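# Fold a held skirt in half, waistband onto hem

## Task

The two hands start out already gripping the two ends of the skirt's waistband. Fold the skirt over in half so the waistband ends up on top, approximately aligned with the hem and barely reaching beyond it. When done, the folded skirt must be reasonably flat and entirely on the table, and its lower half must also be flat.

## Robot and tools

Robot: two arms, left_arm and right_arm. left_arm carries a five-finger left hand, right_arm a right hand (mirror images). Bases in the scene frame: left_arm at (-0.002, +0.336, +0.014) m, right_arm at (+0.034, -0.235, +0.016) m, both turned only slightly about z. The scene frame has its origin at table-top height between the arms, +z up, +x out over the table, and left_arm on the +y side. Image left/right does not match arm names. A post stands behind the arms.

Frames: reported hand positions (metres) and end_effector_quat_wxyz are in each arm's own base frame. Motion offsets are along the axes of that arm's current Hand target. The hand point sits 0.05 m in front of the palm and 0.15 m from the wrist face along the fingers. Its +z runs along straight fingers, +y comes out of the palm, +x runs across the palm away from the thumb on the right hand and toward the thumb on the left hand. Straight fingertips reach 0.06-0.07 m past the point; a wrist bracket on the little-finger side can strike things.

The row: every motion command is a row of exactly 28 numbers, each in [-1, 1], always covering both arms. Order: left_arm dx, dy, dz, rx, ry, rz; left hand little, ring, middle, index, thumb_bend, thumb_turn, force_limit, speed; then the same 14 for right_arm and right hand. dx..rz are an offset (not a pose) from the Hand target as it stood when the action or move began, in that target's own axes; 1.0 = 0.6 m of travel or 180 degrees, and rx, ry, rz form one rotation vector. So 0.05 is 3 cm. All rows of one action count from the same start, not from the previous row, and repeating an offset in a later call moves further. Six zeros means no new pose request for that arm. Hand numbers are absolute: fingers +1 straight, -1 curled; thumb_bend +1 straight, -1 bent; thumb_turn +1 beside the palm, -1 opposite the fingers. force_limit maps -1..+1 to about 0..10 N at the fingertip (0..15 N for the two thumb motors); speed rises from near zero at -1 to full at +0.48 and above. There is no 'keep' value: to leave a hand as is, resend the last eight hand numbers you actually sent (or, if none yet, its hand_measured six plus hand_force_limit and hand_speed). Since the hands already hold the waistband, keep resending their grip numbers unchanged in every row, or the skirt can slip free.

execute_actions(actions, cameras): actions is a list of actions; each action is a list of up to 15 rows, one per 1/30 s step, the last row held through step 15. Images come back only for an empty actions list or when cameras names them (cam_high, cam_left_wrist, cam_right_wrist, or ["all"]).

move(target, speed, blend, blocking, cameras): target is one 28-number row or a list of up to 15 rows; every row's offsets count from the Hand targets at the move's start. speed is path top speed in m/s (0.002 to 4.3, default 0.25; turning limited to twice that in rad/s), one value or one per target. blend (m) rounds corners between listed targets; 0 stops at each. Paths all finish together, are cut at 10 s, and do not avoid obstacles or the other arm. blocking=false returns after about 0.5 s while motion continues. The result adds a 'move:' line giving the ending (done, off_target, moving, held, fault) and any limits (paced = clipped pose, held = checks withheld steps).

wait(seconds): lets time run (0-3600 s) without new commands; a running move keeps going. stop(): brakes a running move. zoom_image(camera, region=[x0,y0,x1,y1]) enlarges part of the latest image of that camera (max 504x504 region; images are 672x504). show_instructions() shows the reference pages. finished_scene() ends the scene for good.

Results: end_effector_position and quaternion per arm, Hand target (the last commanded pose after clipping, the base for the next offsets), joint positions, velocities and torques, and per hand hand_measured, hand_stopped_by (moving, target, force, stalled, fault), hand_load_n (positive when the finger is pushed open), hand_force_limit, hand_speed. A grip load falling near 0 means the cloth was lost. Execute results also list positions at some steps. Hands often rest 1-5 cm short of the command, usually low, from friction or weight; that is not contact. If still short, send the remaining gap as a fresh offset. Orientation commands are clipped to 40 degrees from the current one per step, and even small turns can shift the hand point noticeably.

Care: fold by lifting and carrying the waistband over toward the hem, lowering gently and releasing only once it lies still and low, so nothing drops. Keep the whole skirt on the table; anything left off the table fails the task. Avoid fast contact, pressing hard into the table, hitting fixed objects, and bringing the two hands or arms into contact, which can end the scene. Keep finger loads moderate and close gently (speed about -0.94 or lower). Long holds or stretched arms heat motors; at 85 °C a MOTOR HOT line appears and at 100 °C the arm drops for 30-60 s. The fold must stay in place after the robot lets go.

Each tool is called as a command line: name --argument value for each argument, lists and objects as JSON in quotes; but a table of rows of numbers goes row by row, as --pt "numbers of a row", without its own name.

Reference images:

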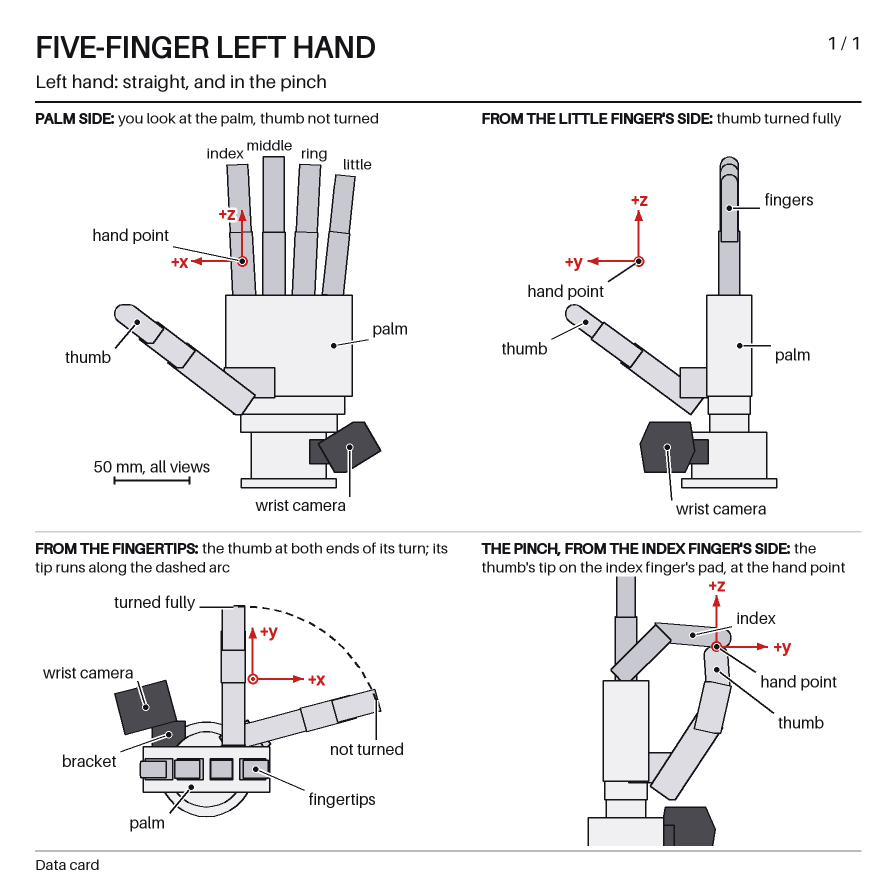

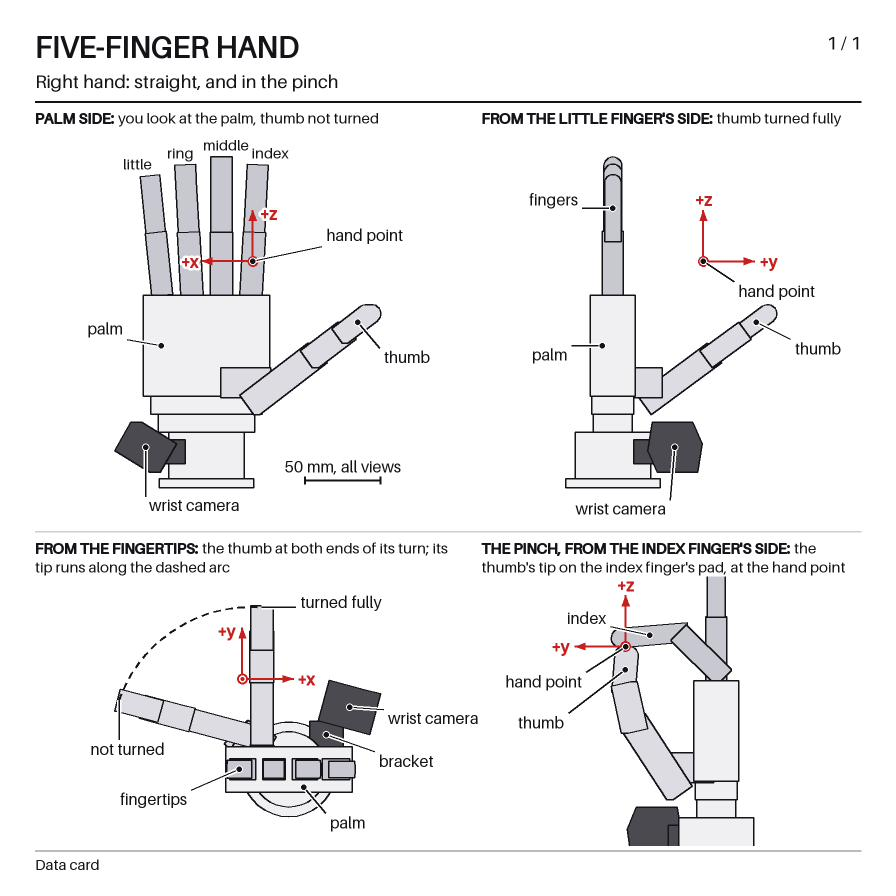

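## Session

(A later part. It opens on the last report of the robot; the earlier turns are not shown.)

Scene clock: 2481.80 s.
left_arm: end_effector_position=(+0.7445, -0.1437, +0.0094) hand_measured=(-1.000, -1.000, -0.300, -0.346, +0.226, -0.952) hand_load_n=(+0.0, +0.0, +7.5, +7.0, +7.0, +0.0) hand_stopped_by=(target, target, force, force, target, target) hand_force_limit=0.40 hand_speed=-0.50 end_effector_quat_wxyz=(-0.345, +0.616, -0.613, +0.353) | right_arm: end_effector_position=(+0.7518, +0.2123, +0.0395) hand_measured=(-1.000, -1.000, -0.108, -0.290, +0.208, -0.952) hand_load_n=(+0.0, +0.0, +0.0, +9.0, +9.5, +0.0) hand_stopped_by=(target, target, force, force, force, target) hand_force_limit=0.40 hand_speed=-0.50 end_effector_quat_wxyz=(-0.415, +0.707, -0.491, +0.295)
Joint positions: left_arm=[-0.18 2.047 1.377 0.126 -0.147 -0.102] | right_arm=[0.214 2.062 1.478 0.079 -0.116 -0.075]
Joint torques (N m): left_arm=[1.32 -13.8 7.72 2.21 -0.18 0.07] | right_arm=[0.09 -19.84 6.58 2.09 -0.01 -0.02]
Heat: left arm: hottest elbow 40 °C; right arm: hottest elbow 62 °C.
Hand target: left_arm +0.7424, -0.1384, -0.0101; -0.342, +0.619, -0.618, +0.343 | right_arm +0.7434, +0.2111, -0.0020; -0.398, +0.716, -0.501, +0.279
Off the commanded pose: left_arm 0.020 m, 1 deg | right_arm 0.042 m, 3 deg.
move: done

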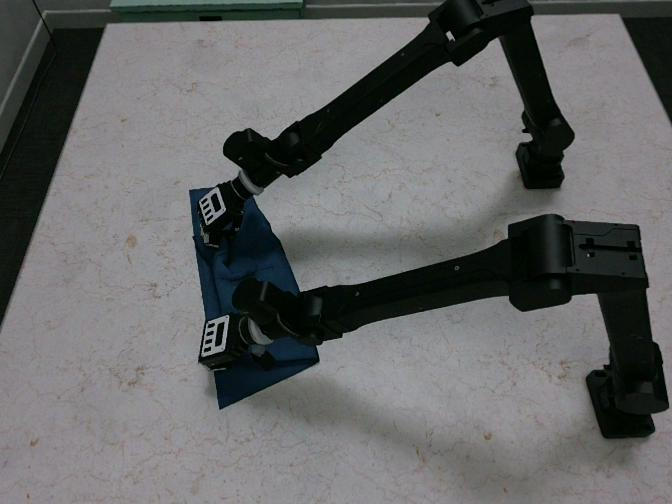

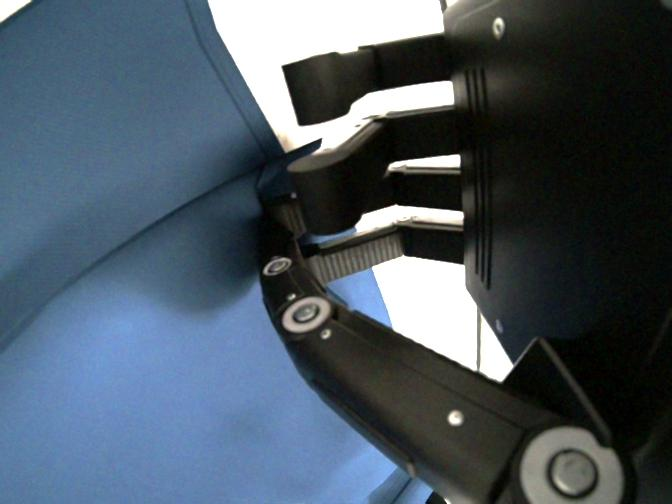

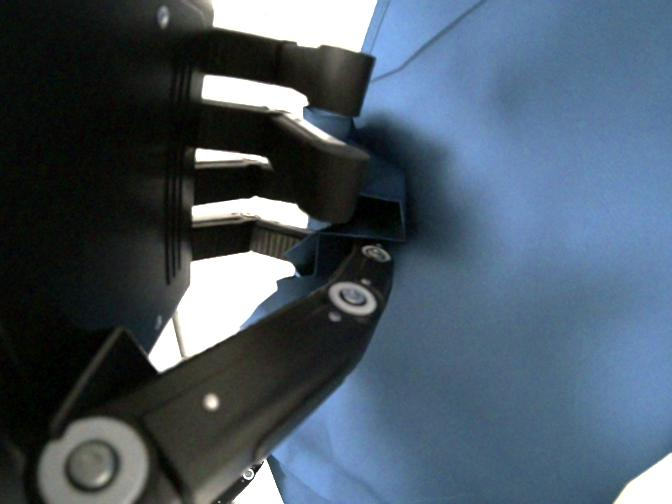

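move --target '[0,-0.1272,-0.0795,0,0,0,-1.0,-1.0,-0.34,-0.36,0.22,-0.952,0.4,-0.5,0,-0.1696,-0.106,0,0,0,-1.0,-1.0,-0.34,-0.36,0.2,-0.952,0.4,-0.5]' --speed 0.08 --cameras '["all"]'

zoom_image --camera "cam_high" --region '[140, 150, 380, 390]'

Scene clock: 2490.70 s.
left_arm: end_effector_position=(+0.7237, -0.1403, +0.0474) hand_measured=(-1.000, -1.000, -0.300, -0.346, +0.226, -0.952) hand_load_n=(+0.0, +0.0, +7.5, +6.5, +7.0, +0.0) hand_stopped_by=(target, target, force, force, target, target) hand_force_limit=0.40 hand_speed=-0.50 end_effector_quat_wxyz=(-0.327, +0.626, -0.628, +0.327) | right_arm: end_effector_position=(+0.7279, +0.2070, +0.0876) hand_measured=(-1.000, -1.000, -0.108, -0.290, +0.208, -0.952) hand_load_n=(+0.5, +0.0, +0.0, +8.0, +7.0, -1.0) hand_stopped_by=(target, target, force, force, force, target) hand_force_limit=0.40 hand_speed=-0.50 end_effector_quat_wxyz=(-0.384, +0.724, -0.508, +0.266)
Joint positions: left_arm=[-0.18 1.954 1.386 -0.049 -0.145 -0.102] | right_arm=[0.214 1.962 1.512 -0.152 -0.115 -0.073]
Joint torques (N m): left_arm=[1.2 -16.26 12.18 1.46 -0.25 0.07] | right_arm=[0.03 -23.94 11.7 1.21 -0.08 -0.04]
Heat: left arm: hottest elbow 40 °C; right arm: hottest elbow 61 °C.
Hand target: left_arm +0.7425, -0.1383, +0.0800; -0.342, +0.619, -0.618, +0.343 | right_arm +0.7430, +0.2110, +0.1182; -0.399, +0.716, -0.501, +0.279
Off the commanded pose: left_arm 0.038 m, 3 deg | right_arm 0.034 m, 2 deg.
move: off_target (left_arm, right_arm)

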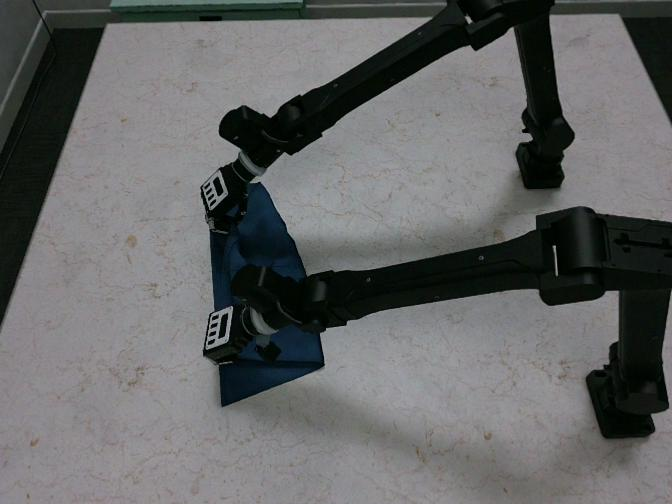

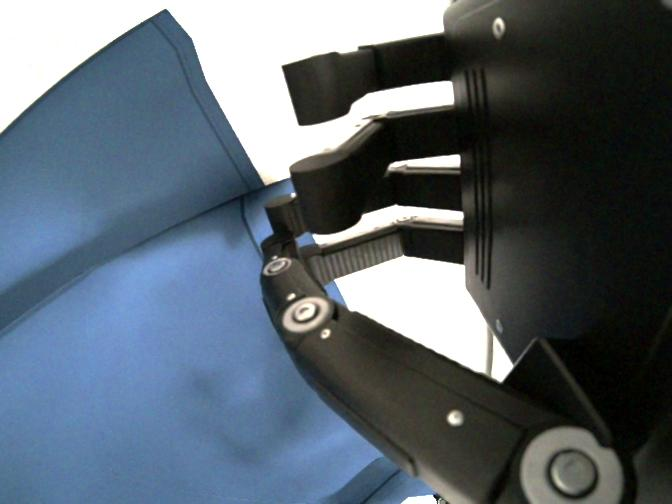

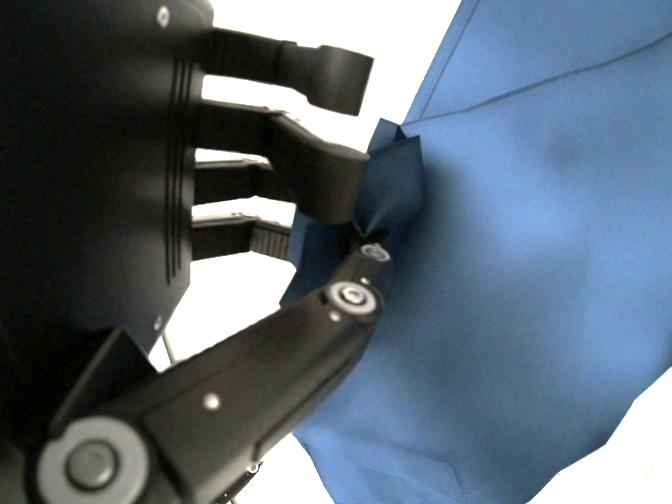

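Scaled by 2.100 from the camera's image (finer frame: 960x720).

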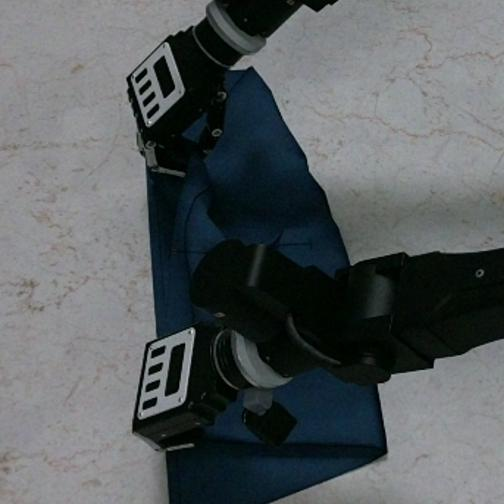

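move --target '[0,-0.0848,-0.053,0,0,0,-1.0,-1.0,-0.34,-0.36,0.22,-0.952,0.4,-0.5,0,-0.0707,-0.0442,0,0,0,-1.0,-1.0,-0.34,-0.36,0.2,-0.952,0.4,-0.5]' --speed 0.08 --cameras '["all"]'

zoom_image --camera "cam_high" --region '[140, 150, 380, 390]'

Scene clock: 2502.03 s.
left_arm: end_effector_position=(+0.7259, -0.1407, +0.1066) hand_measured=(-1.000, -1.000, -0.300, -0.346, +0.226, -0.952) hand_load_n=(+0.0, +0.0, +7.5, +6.5, +6.5, +0.0) hand_stopped_by=(target, target, force, force, target, target) hand_force_limit=0.40 hand_speed=-0.50 end_effector_quat_wxyz=(-0.327, +0.626, -0.628, +0.327) | right_arm: end_effector_position=(+0.7265, +0.2067, +0.1276) hand_measured=(-1.000, -1.000, -0.108, -0.290, +0.208, -0.952) hand_load_n=(+0.0, +0.0, +0.5, +8.5, +7.0, -1.0) hand_stopped_by=(target, target, force, force, force, target) hand_force_limit=0.40 hand_speed=-0.50 end_effector_quat_wxyz=(-0.379, +0.726, -0.510, +0.262)
Joint positions: left_arm=[-0.18 1.885 1.454 -0.186 -0.145 -0.102] | right_arm=[0.214 1.923 1.572 -0.268 -0.115 -0.073]
Joint torques (N m): left_arm=[1.2 -15.79 12.9 1.47 -0.25 0.07] | right_arm=[-0.03 -24.47 12.59 1.29 -0.08 -0.04]
Heat: left arm: hottest elbow 41 °C; right arm: hottest elbow 62 °C.
Hand target: left_arm +0.7425, -0.1383, +0.1399; -0.342, +0.619, -0.618, +0.343 | right_arm +0.7428, +0.2109, +0.1683; -0.399, +0.716, -0.501, +0.279
Off the commanded pose: left_arm 0.037 m, 3 deg | right_arm 0.044 m, 3 deg.
move: off_target (left_arm, right_arm)

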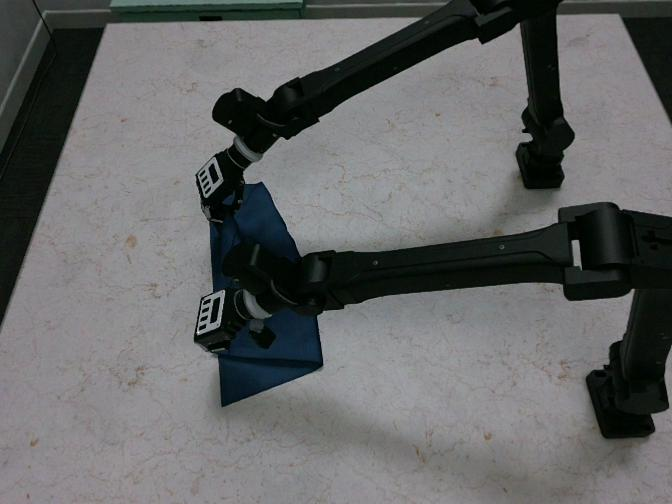

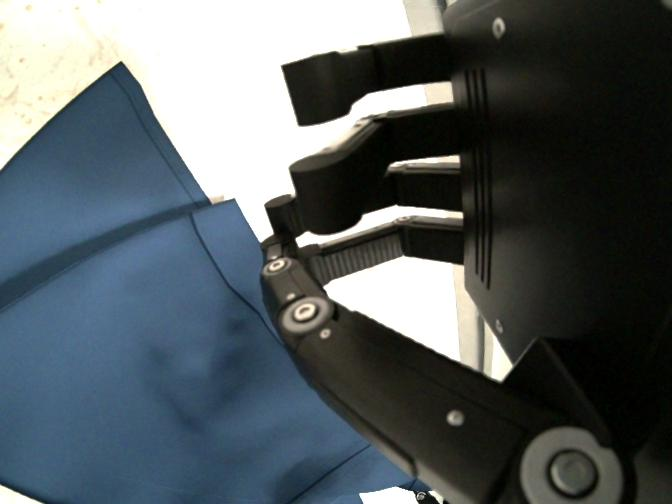

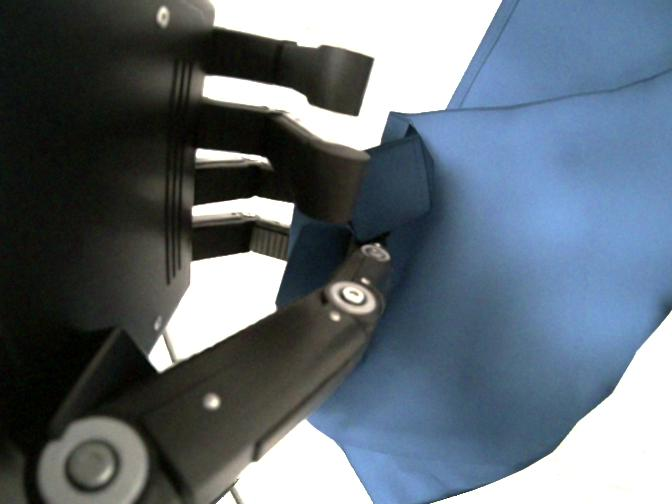

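Scaled by 2.100 from the camera's image (finer frame: 960x720).

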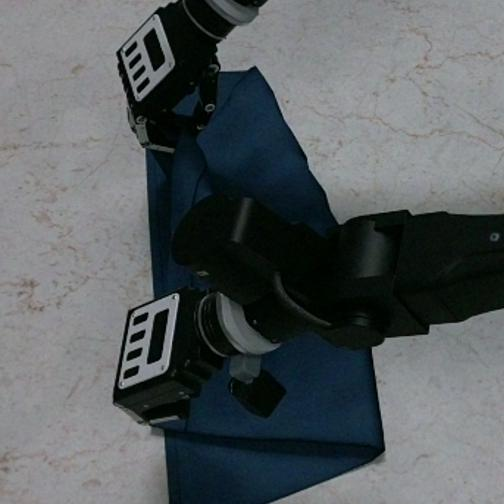

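move --target '[-0.1333,0.0918,-0.3357,0,0,0,-1.0,-1.0,-0.34,-0.36,0.22,-0.952,0.4,-0.5,-0.1222,0.108,-0.173,0,0,0,-1.0,-1.0,-0.34,-0.36,0.2,-0.952,0.4,-0.5]' --speed 0.12 --cameras '["all"]'

zoom_image --camera "cam_high" --region '[140, 150, 380, 390]'

zoom_image --camera "cam_right_wrist" --region '[240, 90, 540, 390]'

Scene clock: 2545.10 s.
left_arm: end_effector_position=(+0.5470, -0.0633, +0.2008) hand_measured=(-1.000, -1.000, -0.300, -0.346, +0.226, -0.952) hand_load_n=(+0.0, +0.0, +7.5, +7.0, +7.0, +0.0) hand_stopped_by=(target, target, force, force, target, target) hand_force_limit=0.40 hand_speed=-0.50 end_effector_quat_wxyz=(-0.342, +0.618, -0.617, +0.347) | right_arm: end_effector_position=(+0.6077, +0.2267, +0.1597) hand_measured=(-1.000, -1.000, -0.108, -0.290, +0.208, -0.952) hand_load_n=(+0.0, +0.0, +0.5, +8.5, +7.5, -2.0) hand_stopped_by=(target, target, force, force, force, target) hand_force_limit=0.40 hand_speed=-0.50 end_effector_quat_wxyz=(-0.385, +0.721, -0.505, +0.279)
Joint positions: left_arm=[-0.074 1.309 0.986 -0.231 -0.057 -0.045] | right_arm=[0.306 1.613 1.214 -0.182 -0.022 -0.03]
Joint torques (N m): left_arm=[1.38 -8.59 8.76 1.54 -0.07 0.07] | right_arm=[1.2 -18.84 7.47 2.58 -0.06 0.11]
Heat: left arm: hottest elbow 45 °C; right arm: hottest elbow 68 °C.
Hand target: left_arm +0.5425, -0.0582, +0.2001; -0.342, +0.619, -0.618, +0.343 | right_arm +0.6027, +0.2378, +0.1677; -0.399, +0.716, -0.501, +0.279
Off the commanded pose: left_arm 0.007 m, 1 deg | right_arm 0.015 m, 2 deg.
move: off_target (right_arm)

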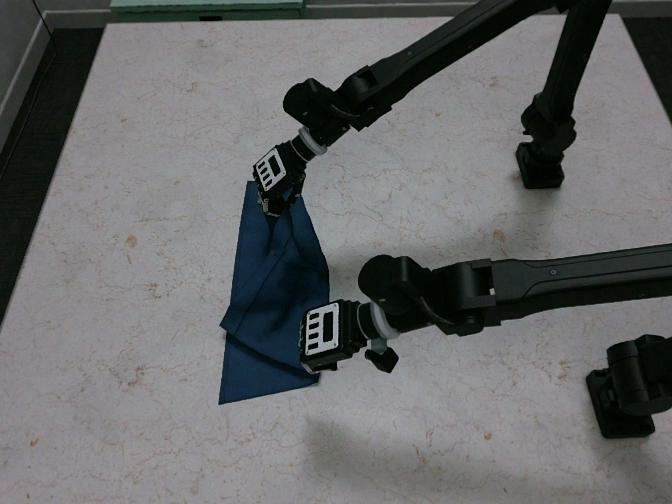

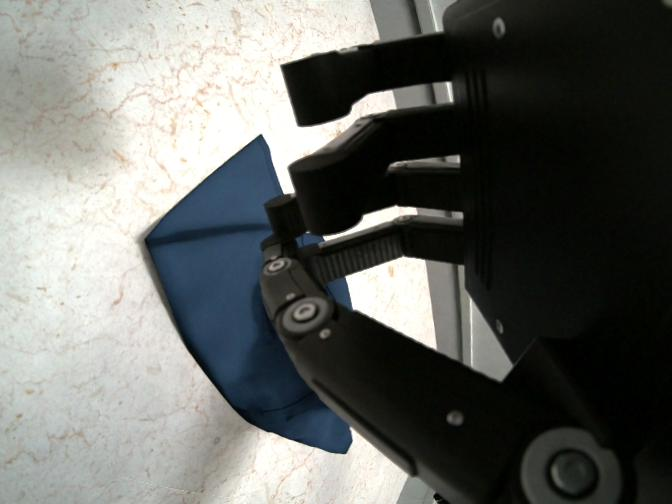

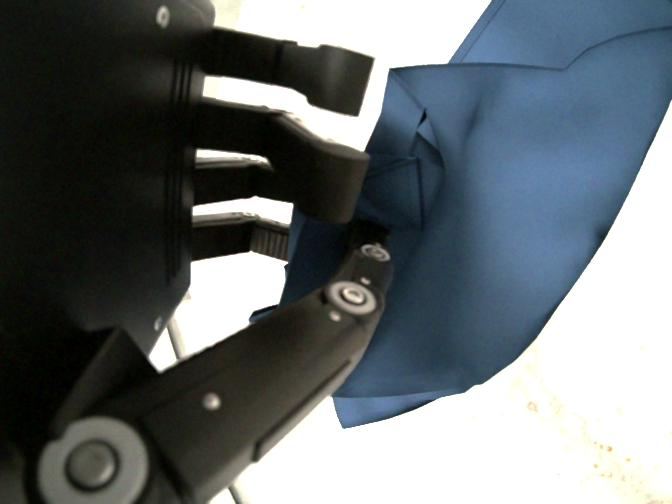

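Scaled by 2.100 from the camera's image (finer frame: 960x720).

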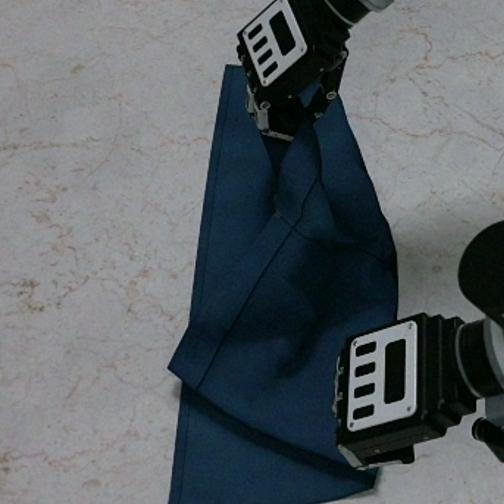

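Scaled by 1.680 from the camera's image (finer frame: 960x720).

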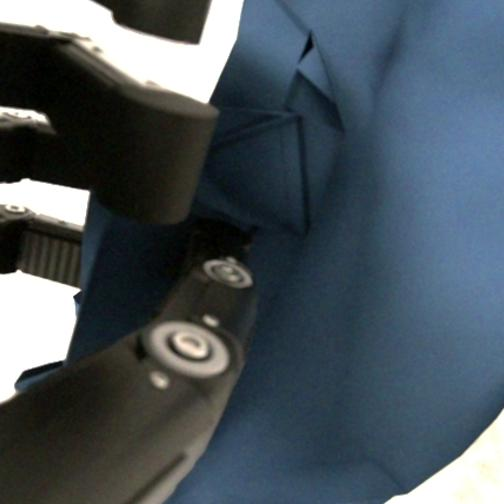

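move --pt "0 0 0 0 0 0 -1.0 -1.0 -0.34 -0.36 0.22 -0.952 0.4 -0.5 0 0.0848 0.053 0 0 0 -1.0 -1.0 -0.34 -0.36 0.2 -0.952 0.4 -0.5" --pt "0 0 0 0 0 0 -1.0 -1.0 -0.34 -0.36 0.22 -0.952 0.4 -0.5 0 0.0848 0.053 0 0 0 -1.0 -1.0 0.5 0.5 0.7 -0.952 0.4 0.3" --pt "0 0 0 0 0 0 -1.0 -1.0 -0.34 -0.36 0.22 -0.952 0.4 -0.5 0 -0.0565 -0.0353 0 0 0 -1.0 -1.0 0.5 0.5 0.7 -0.952 0.4 0.3" --pt "0 0 0 0 0 0 -1.0 -1.0 -0.34 -0.36 0.22 -0.952 0.4 -0.5 0.2 0.05 -0.23 0 0 0 -1.0 -1.0 0.5 0.5 0.7 -0.952 0.4 0.3" --speed 0.15 --cameras '["all"]'

zoom_image --camera "cam_high" --region '[180, 150, 380, 350]'

Scene clock: 2581.93 s.
left_arm: end_effector_position=(+0.5470, -0.0632, +0.2008) hand_measured=(-1.000, -1.000, -0.300, -0.346, +0.226, -0.952) hand_load_n=(+0.0, +0.0, +7.0, +6.5, +7.0, +0.0) hand_stopped_by=(target, target, force, force, target, target) hand_force_limit=0.40 hand_speed=-0.50 end_effector_quat_wxyz=(-0.342, +0.618, -0.617, +0.347) | right_arm: end_effector_position=(+0.5264, +0.0854, +0.2210) hand_measured=(-1.000, -1.000, +0.500, +0.500, +0.700, -0.952) hand_load_n=(+0.0, -0.5, +0.0, +0.0, +0.0, +0.0) hand_stopped_by=(target, target, target, target, target, target) hand_force_limit=0.40 hand_speed=0.30 end_effector_quat_wxyz=(-0.406, +0.713, -0.497, +0.283)
Joint positions: left_arm=[-0.074 1.309 0.986 -0.231 -0.057 -0.044] | right_arm=[0.024 1.28 1.012 -0.293 -0.282 -0.173]
Joint torques (N m): left_arm=[1.44 -8.59 8.75 1.54 -0.08 0.08] | right_arm=[-0.79 -12.75 7.72 1.22 -0.21 -0.13]
Heat: left arm: hottest elbow 42 °C; right arm: hottest elbow 64 °C.
Hand target: left_arm +0.5425, -0.0582, +0.2001; -0.342, +0.619, -0.618, +0.343 | right_arm +0.5188, +0.0795, +0.2151; -0.398, +0.716, -0.501, +0.279
Off the commanded pose: left_arm 0.007 m, 1 deg | right_arm 0.011 m, 1 deg.
move: off_target (right_arm); target 2's new numbers were sent with right_arm's hand 0.022 m and 1 deg from that target

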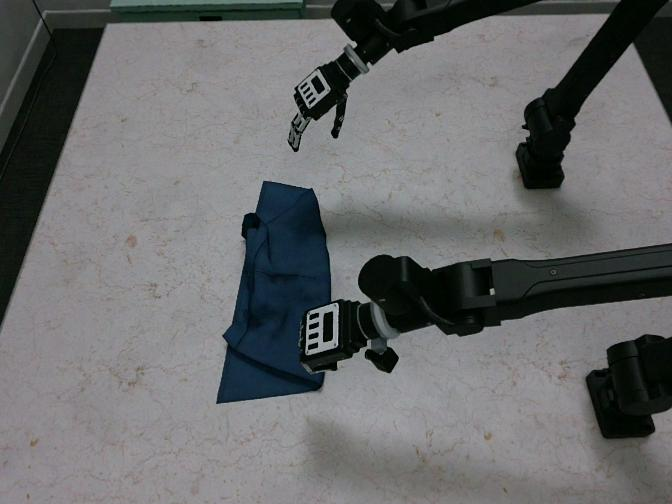

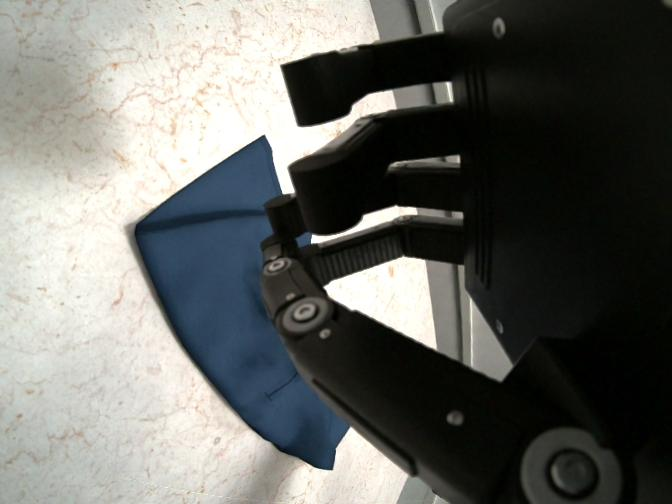

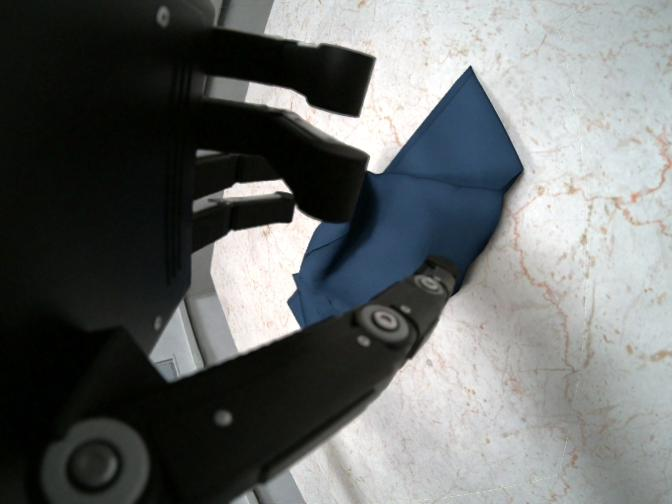

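Scaled by 2.520 from the camera's image (finer frame: 960x720).

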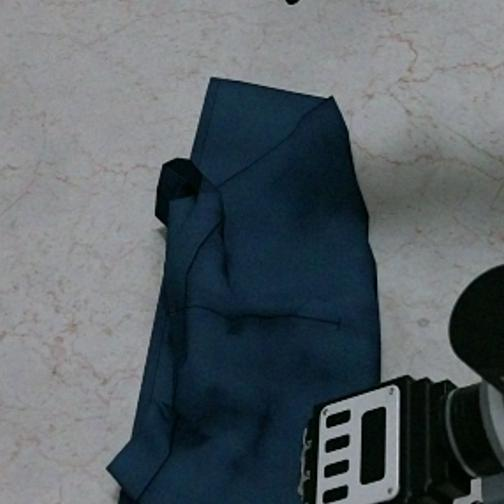

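move --pt "0 0 0 0 0 0 -1.0 -1.0 0.2 0.2 0.5 -0.952 0.4 -0.2 -0.0785 -0.0265 0.3413 0 0 0 -1.0 -1.0 0.3 0.3 0.55 -0.952 0.4 0.0" --pt "0.2467 0 0.3145 0 0 0 -1.0 -1.0 0.2 0.2 0.5 -0.952 0.4 -0.2 -0.0785 -0.0265 0.3413 0 0 0 -1.0 -1.0 0.3 0.3 0.55 -0.952 0.4 0.0" --speed 0.2 --cameras '["all"]'

zoom_image --camera "cam_high" --region '[180, 150, 380, 350]'

zoom_image --camera "cam_right_wrist" --region '[240, 90, 540, 390]'

zoom_image --camera "cam_left_wrist" --region '[130, 90, 430, 390]'

Scene clock: 2656.77 s.
left_arm: end_effector_position=(+0.6833, -0.1983, +0.0858) hand_measured=(-1.000, -1.000, +0.200, +0.200, +0.500, -0.952) hand_load_n=(+0.0, +0.0, +0.0, +0.0, +0.0, +0.0) hand_stopped_by=(target, target, target, target, target, target) hand_force_limit=0.40 hand_speed=-0.20 end_effector_quat_wxyz=(-0.335, +0.621, -0.629, +0.327) | right_arm: end_effector_position=(+0.6546, +0.1754, +0.1105) hand_measured=(-1.000, -1.000, +0.300, +0.300, +0.550, -0.952) hand_load_n=(+0.0, +0.0, +0.0, +0.0, +0.0, +0.0) hand_stopped_by=(target, target, target, target, target, target) hand_force_limit=0.40 hand_speed=0.00 end_effector_quat_wxyz=(-0.385, +0.722, -0.507, +0.271)
Joint positions: left_arm=[-0.295 1.844 1.327 -0.102 -0.248 -0.153] | right_arm=[0.188 1.751 1.258 -0.103 -0.132 -0.088]
Joint torques (N m): left_arm=[0.56 -12.86 12.52 2.25 -0.33 -0.1] | right_arm=[0.73 -17.03 11.49 2.33 0.02 0.03]
Heat: left arm: hottest elbow 40 °C; right arm: hottest elbow 61 °C.
Hand target: left_arm +0.7025, -0.2064, +0.1003; -0.342, +0.619, -0.618, +0.343 | right_arm +0.6741, +0.1863, +0.1207; -0.399, +0.716, -0.501, +0.279
Off the commanded pose: left_arm 0.025 m, 2 deg | right_arm 0.025 m, 2 deg.
move: off_target (left_arm, right_arm)

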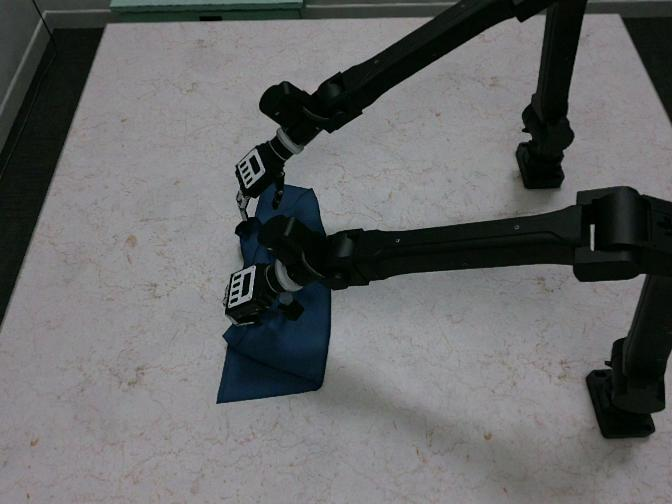

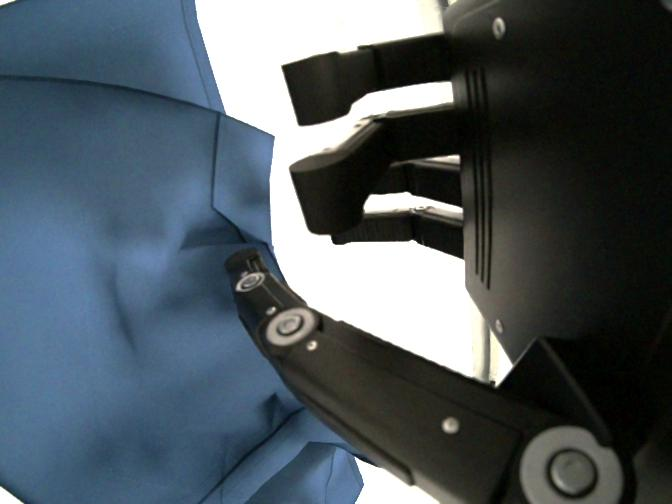

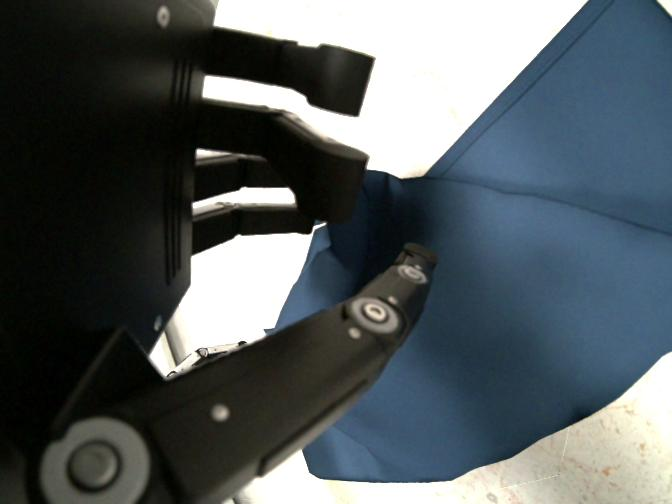

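Scaled by 2.520 from the camera's image (finer frame: 960x720).

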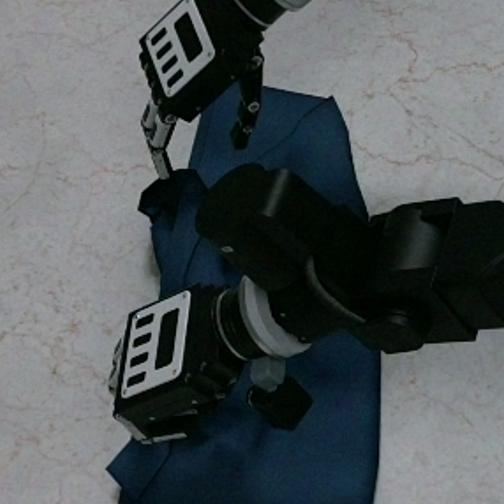

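Scaled by 1.680 from the camera's image (finer frame: 960x720).

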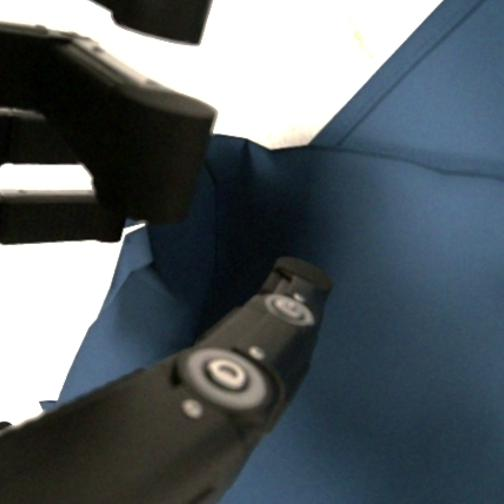

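Scaled by 1.680 from the camera's image (finer frame: 960x720).

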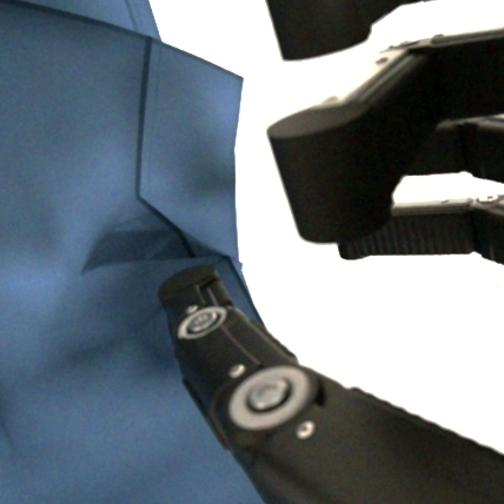

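move --target '[0.0033,0.1705,0.1047,0,0,0,-1.0,-1.0,0.2,0.2,0.5,-0.952,0.4,-0.2,0.0018,0.1747,0.0978,0,0,0,-1.0,-1.0,0.3,0.3,0.55,-0.952,0.4,0.0]' --speed 0.08 --cameras '["all"]'

zoom_image --camera "cam_high" --region '[180, 150, 380, 350]'

zoom_image --camera "cam_right_wrist" --region '[240, 90, 540, 390]'

zoom_image --camera "cam_left_wrist" --region '[130, 90, 430, 390]'

Scene clock: 2681.37 s.
left_arm: end_effector_position=(+0.7122, -0.2073, +0.0234) hand_measured=(-1.000, -1.000, +0.200, +0.200, +0.500, -0.952) hand_load_n=(+0.0, +0.0, +0.0, +0.0, -0.5, -1.0) hand_stopped_by=(target, target, target, target, target, target) hand_force_limit=0.40 hand_speed=-0.20 end_effector_quat_wxyz=(-0.356, +0.611, -0.606, +0.364) | right_arm: end_effector_position=(+0.6765, +0.1796, +0.0306) hand_measured=(-1.000, -1.000, +0.300, +0.300, +0.550, -0.952) hand_load_n=(+0.0, +0.0, +0.0, +0.0, +0.0, +0.0) hand_stopped_by=(target, target, target, target, target, target) hand_force_limit=0.40 hand_speed=0.00 end_effector_quat_wxyz=(-0.407, +0.710, -0.495, +0.292)
Joint positions: left_arm=[-0.296 1.989 1.302 0.167 -0.252 -0.158] | right_arm=[0.188 1.909 1.202 0.18 -0.132 -0.088]
Joint torques (N m): left_arm=[0.26 -11.52 6.5 2.25 -0.3 -0.07] | right_arm=[0.44 -17.2 6.09 2.51 -0.07 0]
Heat: left arm: hottest elbow 42 °C; right arm: hottest elbow 64 °C.
Hand target: left_arm +0.7016, -0.2084, -0.0197; -0.342, +0.619, -0.618, +0.343 | right_arm +0.6694, +0.1834, +0.0007; -0.398, +0.716, -0.501, +0.279
Off the commanded pose: left_arm 0.044 m, 3 deg | right_arm 0.031 m, 2 deg.
move: off_target (left_arm, right_arm)

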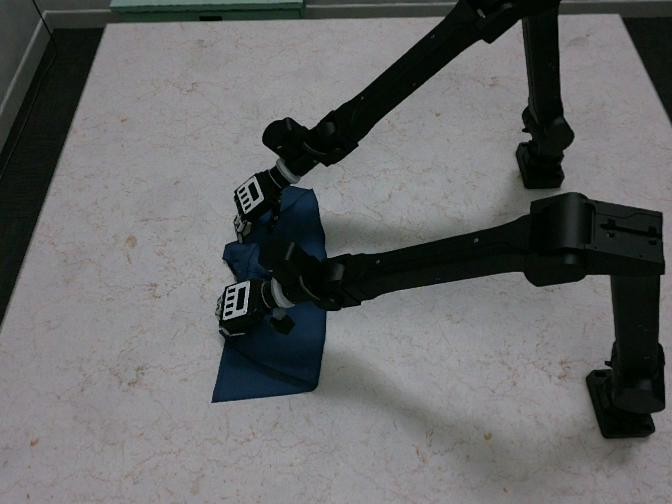

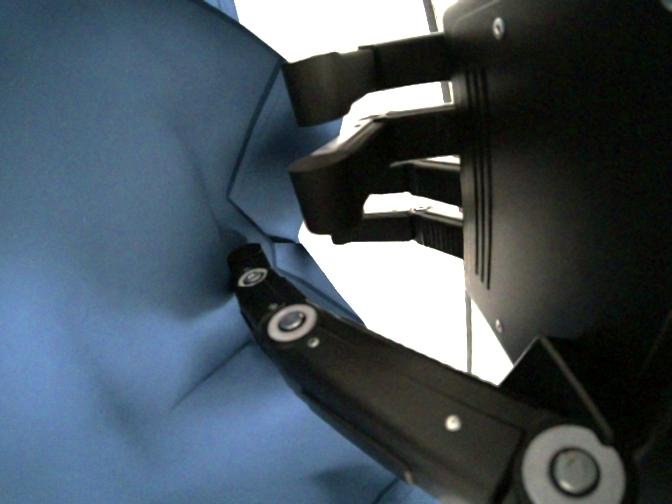

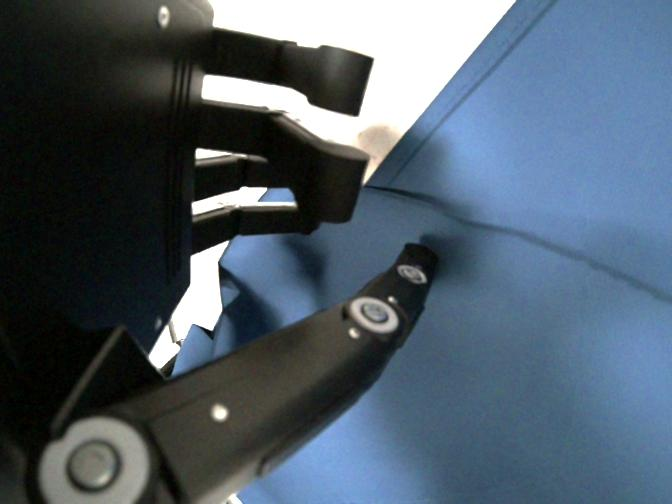

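Scaled by 2.520 from the camera's image (finer frame: 960x720).

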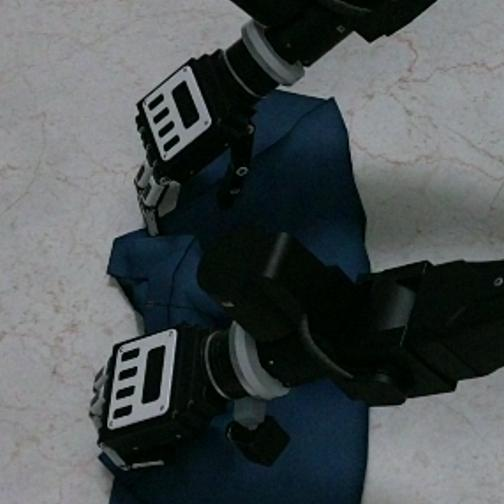

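Scaled by 1.680 from the camera's image (finer frame: 960x720).

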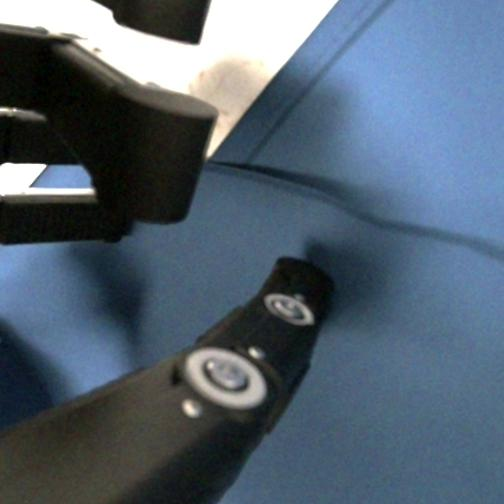

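Scaled by 1.680 from the camera's image (finer frame: 960x720).

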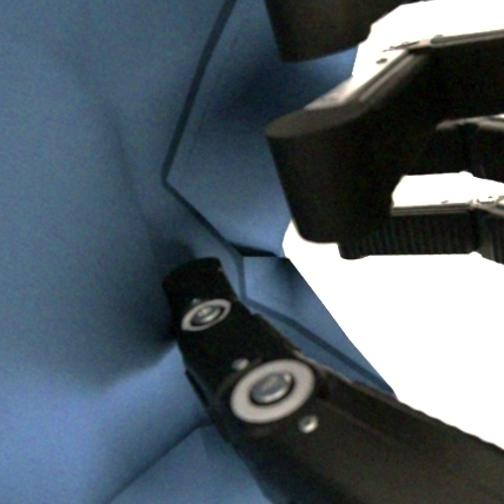

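move --target '[0,0,0,0,0,0,-1.0,-1.0,-0.34,-0.36,0.22,-0.952,0.4,-0.5,0,-0.1413,-0.0883,0,0,0,-1.0,-1.0,0.3,0.3,0.55,-0.952,0.4,0.0]' --speed 0.08 --cameras '["all"]'

zoom_image --camera "cam_high" --region '[180, 150, 380, 350]'

zoom_image --camera "cam_left_wrist" --region '[130, 90, 430, 390]'

Scene clock: 2698.67 s.
left_arm: end_effector_position=(+0.7142, -0.2095, +0.0230) hand_measured=(-1.000, -1.000, -0.298, -0.356, +0.226, -0.952) hand_load_n=(+0.0, +0.0, +10.0, +7.0, +8.5, -1.5) hand_stopped_by=(target, target, force, force, target, target) hand_force_limit=0.40 hand_speed=-0.50 end_effector_quat_wxyz=(-0.356, +0.612, -0.602, +0.369) | right_arm: end_effector_position=(+0.6544, +0.1755, +0.0749) hand_measured=(-1.000, -1.000, +0.300, +0.300, +0.550, -0.952) hand_load_n=(+0.0, +0.0, +0.0, +0.0, +0.0, +0.0) hand_stopped_by=(target, target, target, target, target, target) hand_force_limit=0.40 hand_speed=0.00 end_effector_quat_wxyz=(-0.385, +0.722, -0.508, +0.270)
Joint positions: left_arm=[-0.297 1.995 1.302 0.182 -0.252 -0.165] | right_arm=[0.188 1.799 1.22 -0.019 -0.132 -0.088]
Joint torques (N m): left_arm=[0.38 -11.87 6.56 1.59 -0.29 0] | right_arm=[0.44 -20.48 10.95 1.21 -0.09 0.01]
Heat: left arm: hottest elbow 42 °C; right arm: hottest elbow 62 °C.
Hand target: left_arm +0.7015, -0.2085, -0.0200; -0.342, +0.619, -0.618, +0.343 | right_arm +0.6690, +0.1833, +0.1006; -0.398, +0.716, -0.501, +0.279
Off the commanded pose: left_arm 0.045 m, 4 deg | right_arm 0.031 m, 2 deg.
move: off_target (right_arm)

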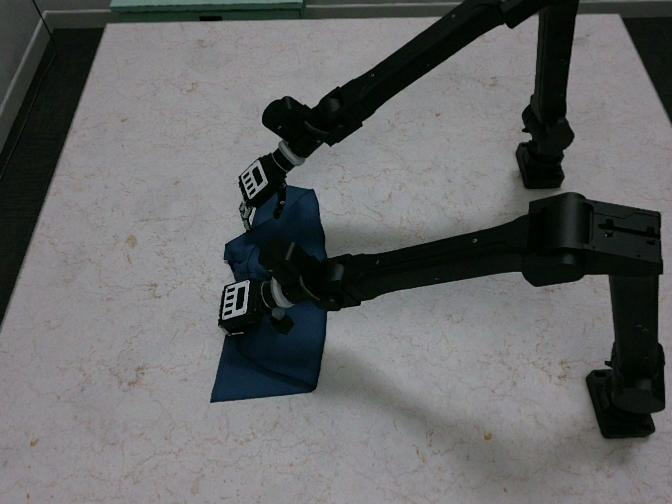

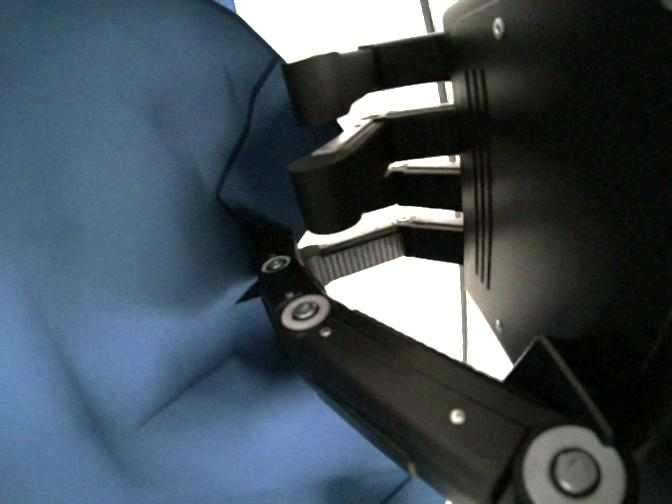

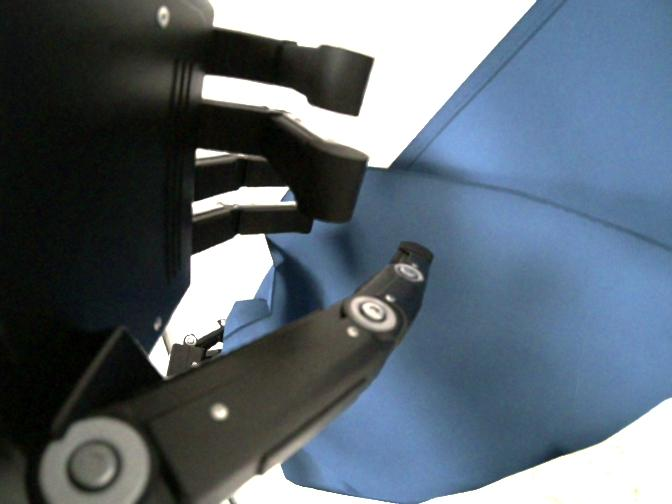

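Scaled by 2.520 from the camera's image (finer frame: 960x720).

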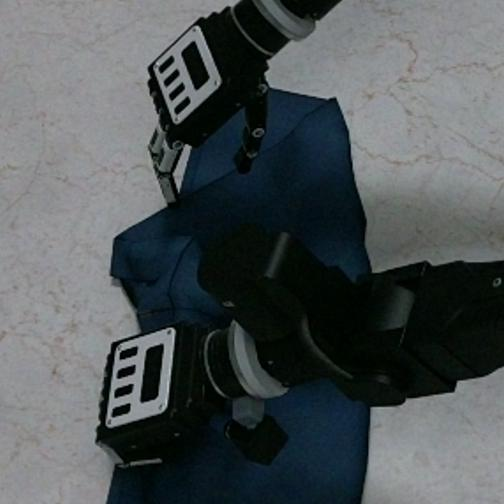

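Scaled by 1.680 from the camera's image (finer frame: 960x720).

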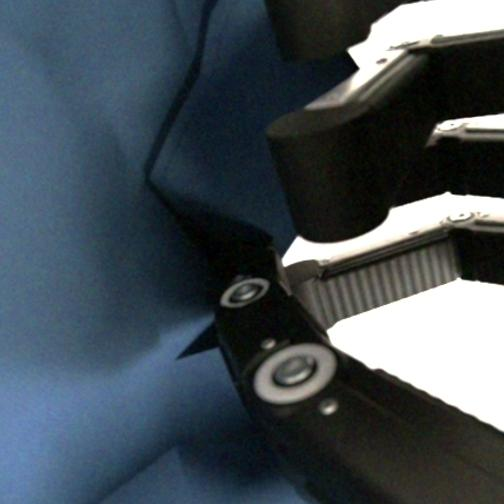

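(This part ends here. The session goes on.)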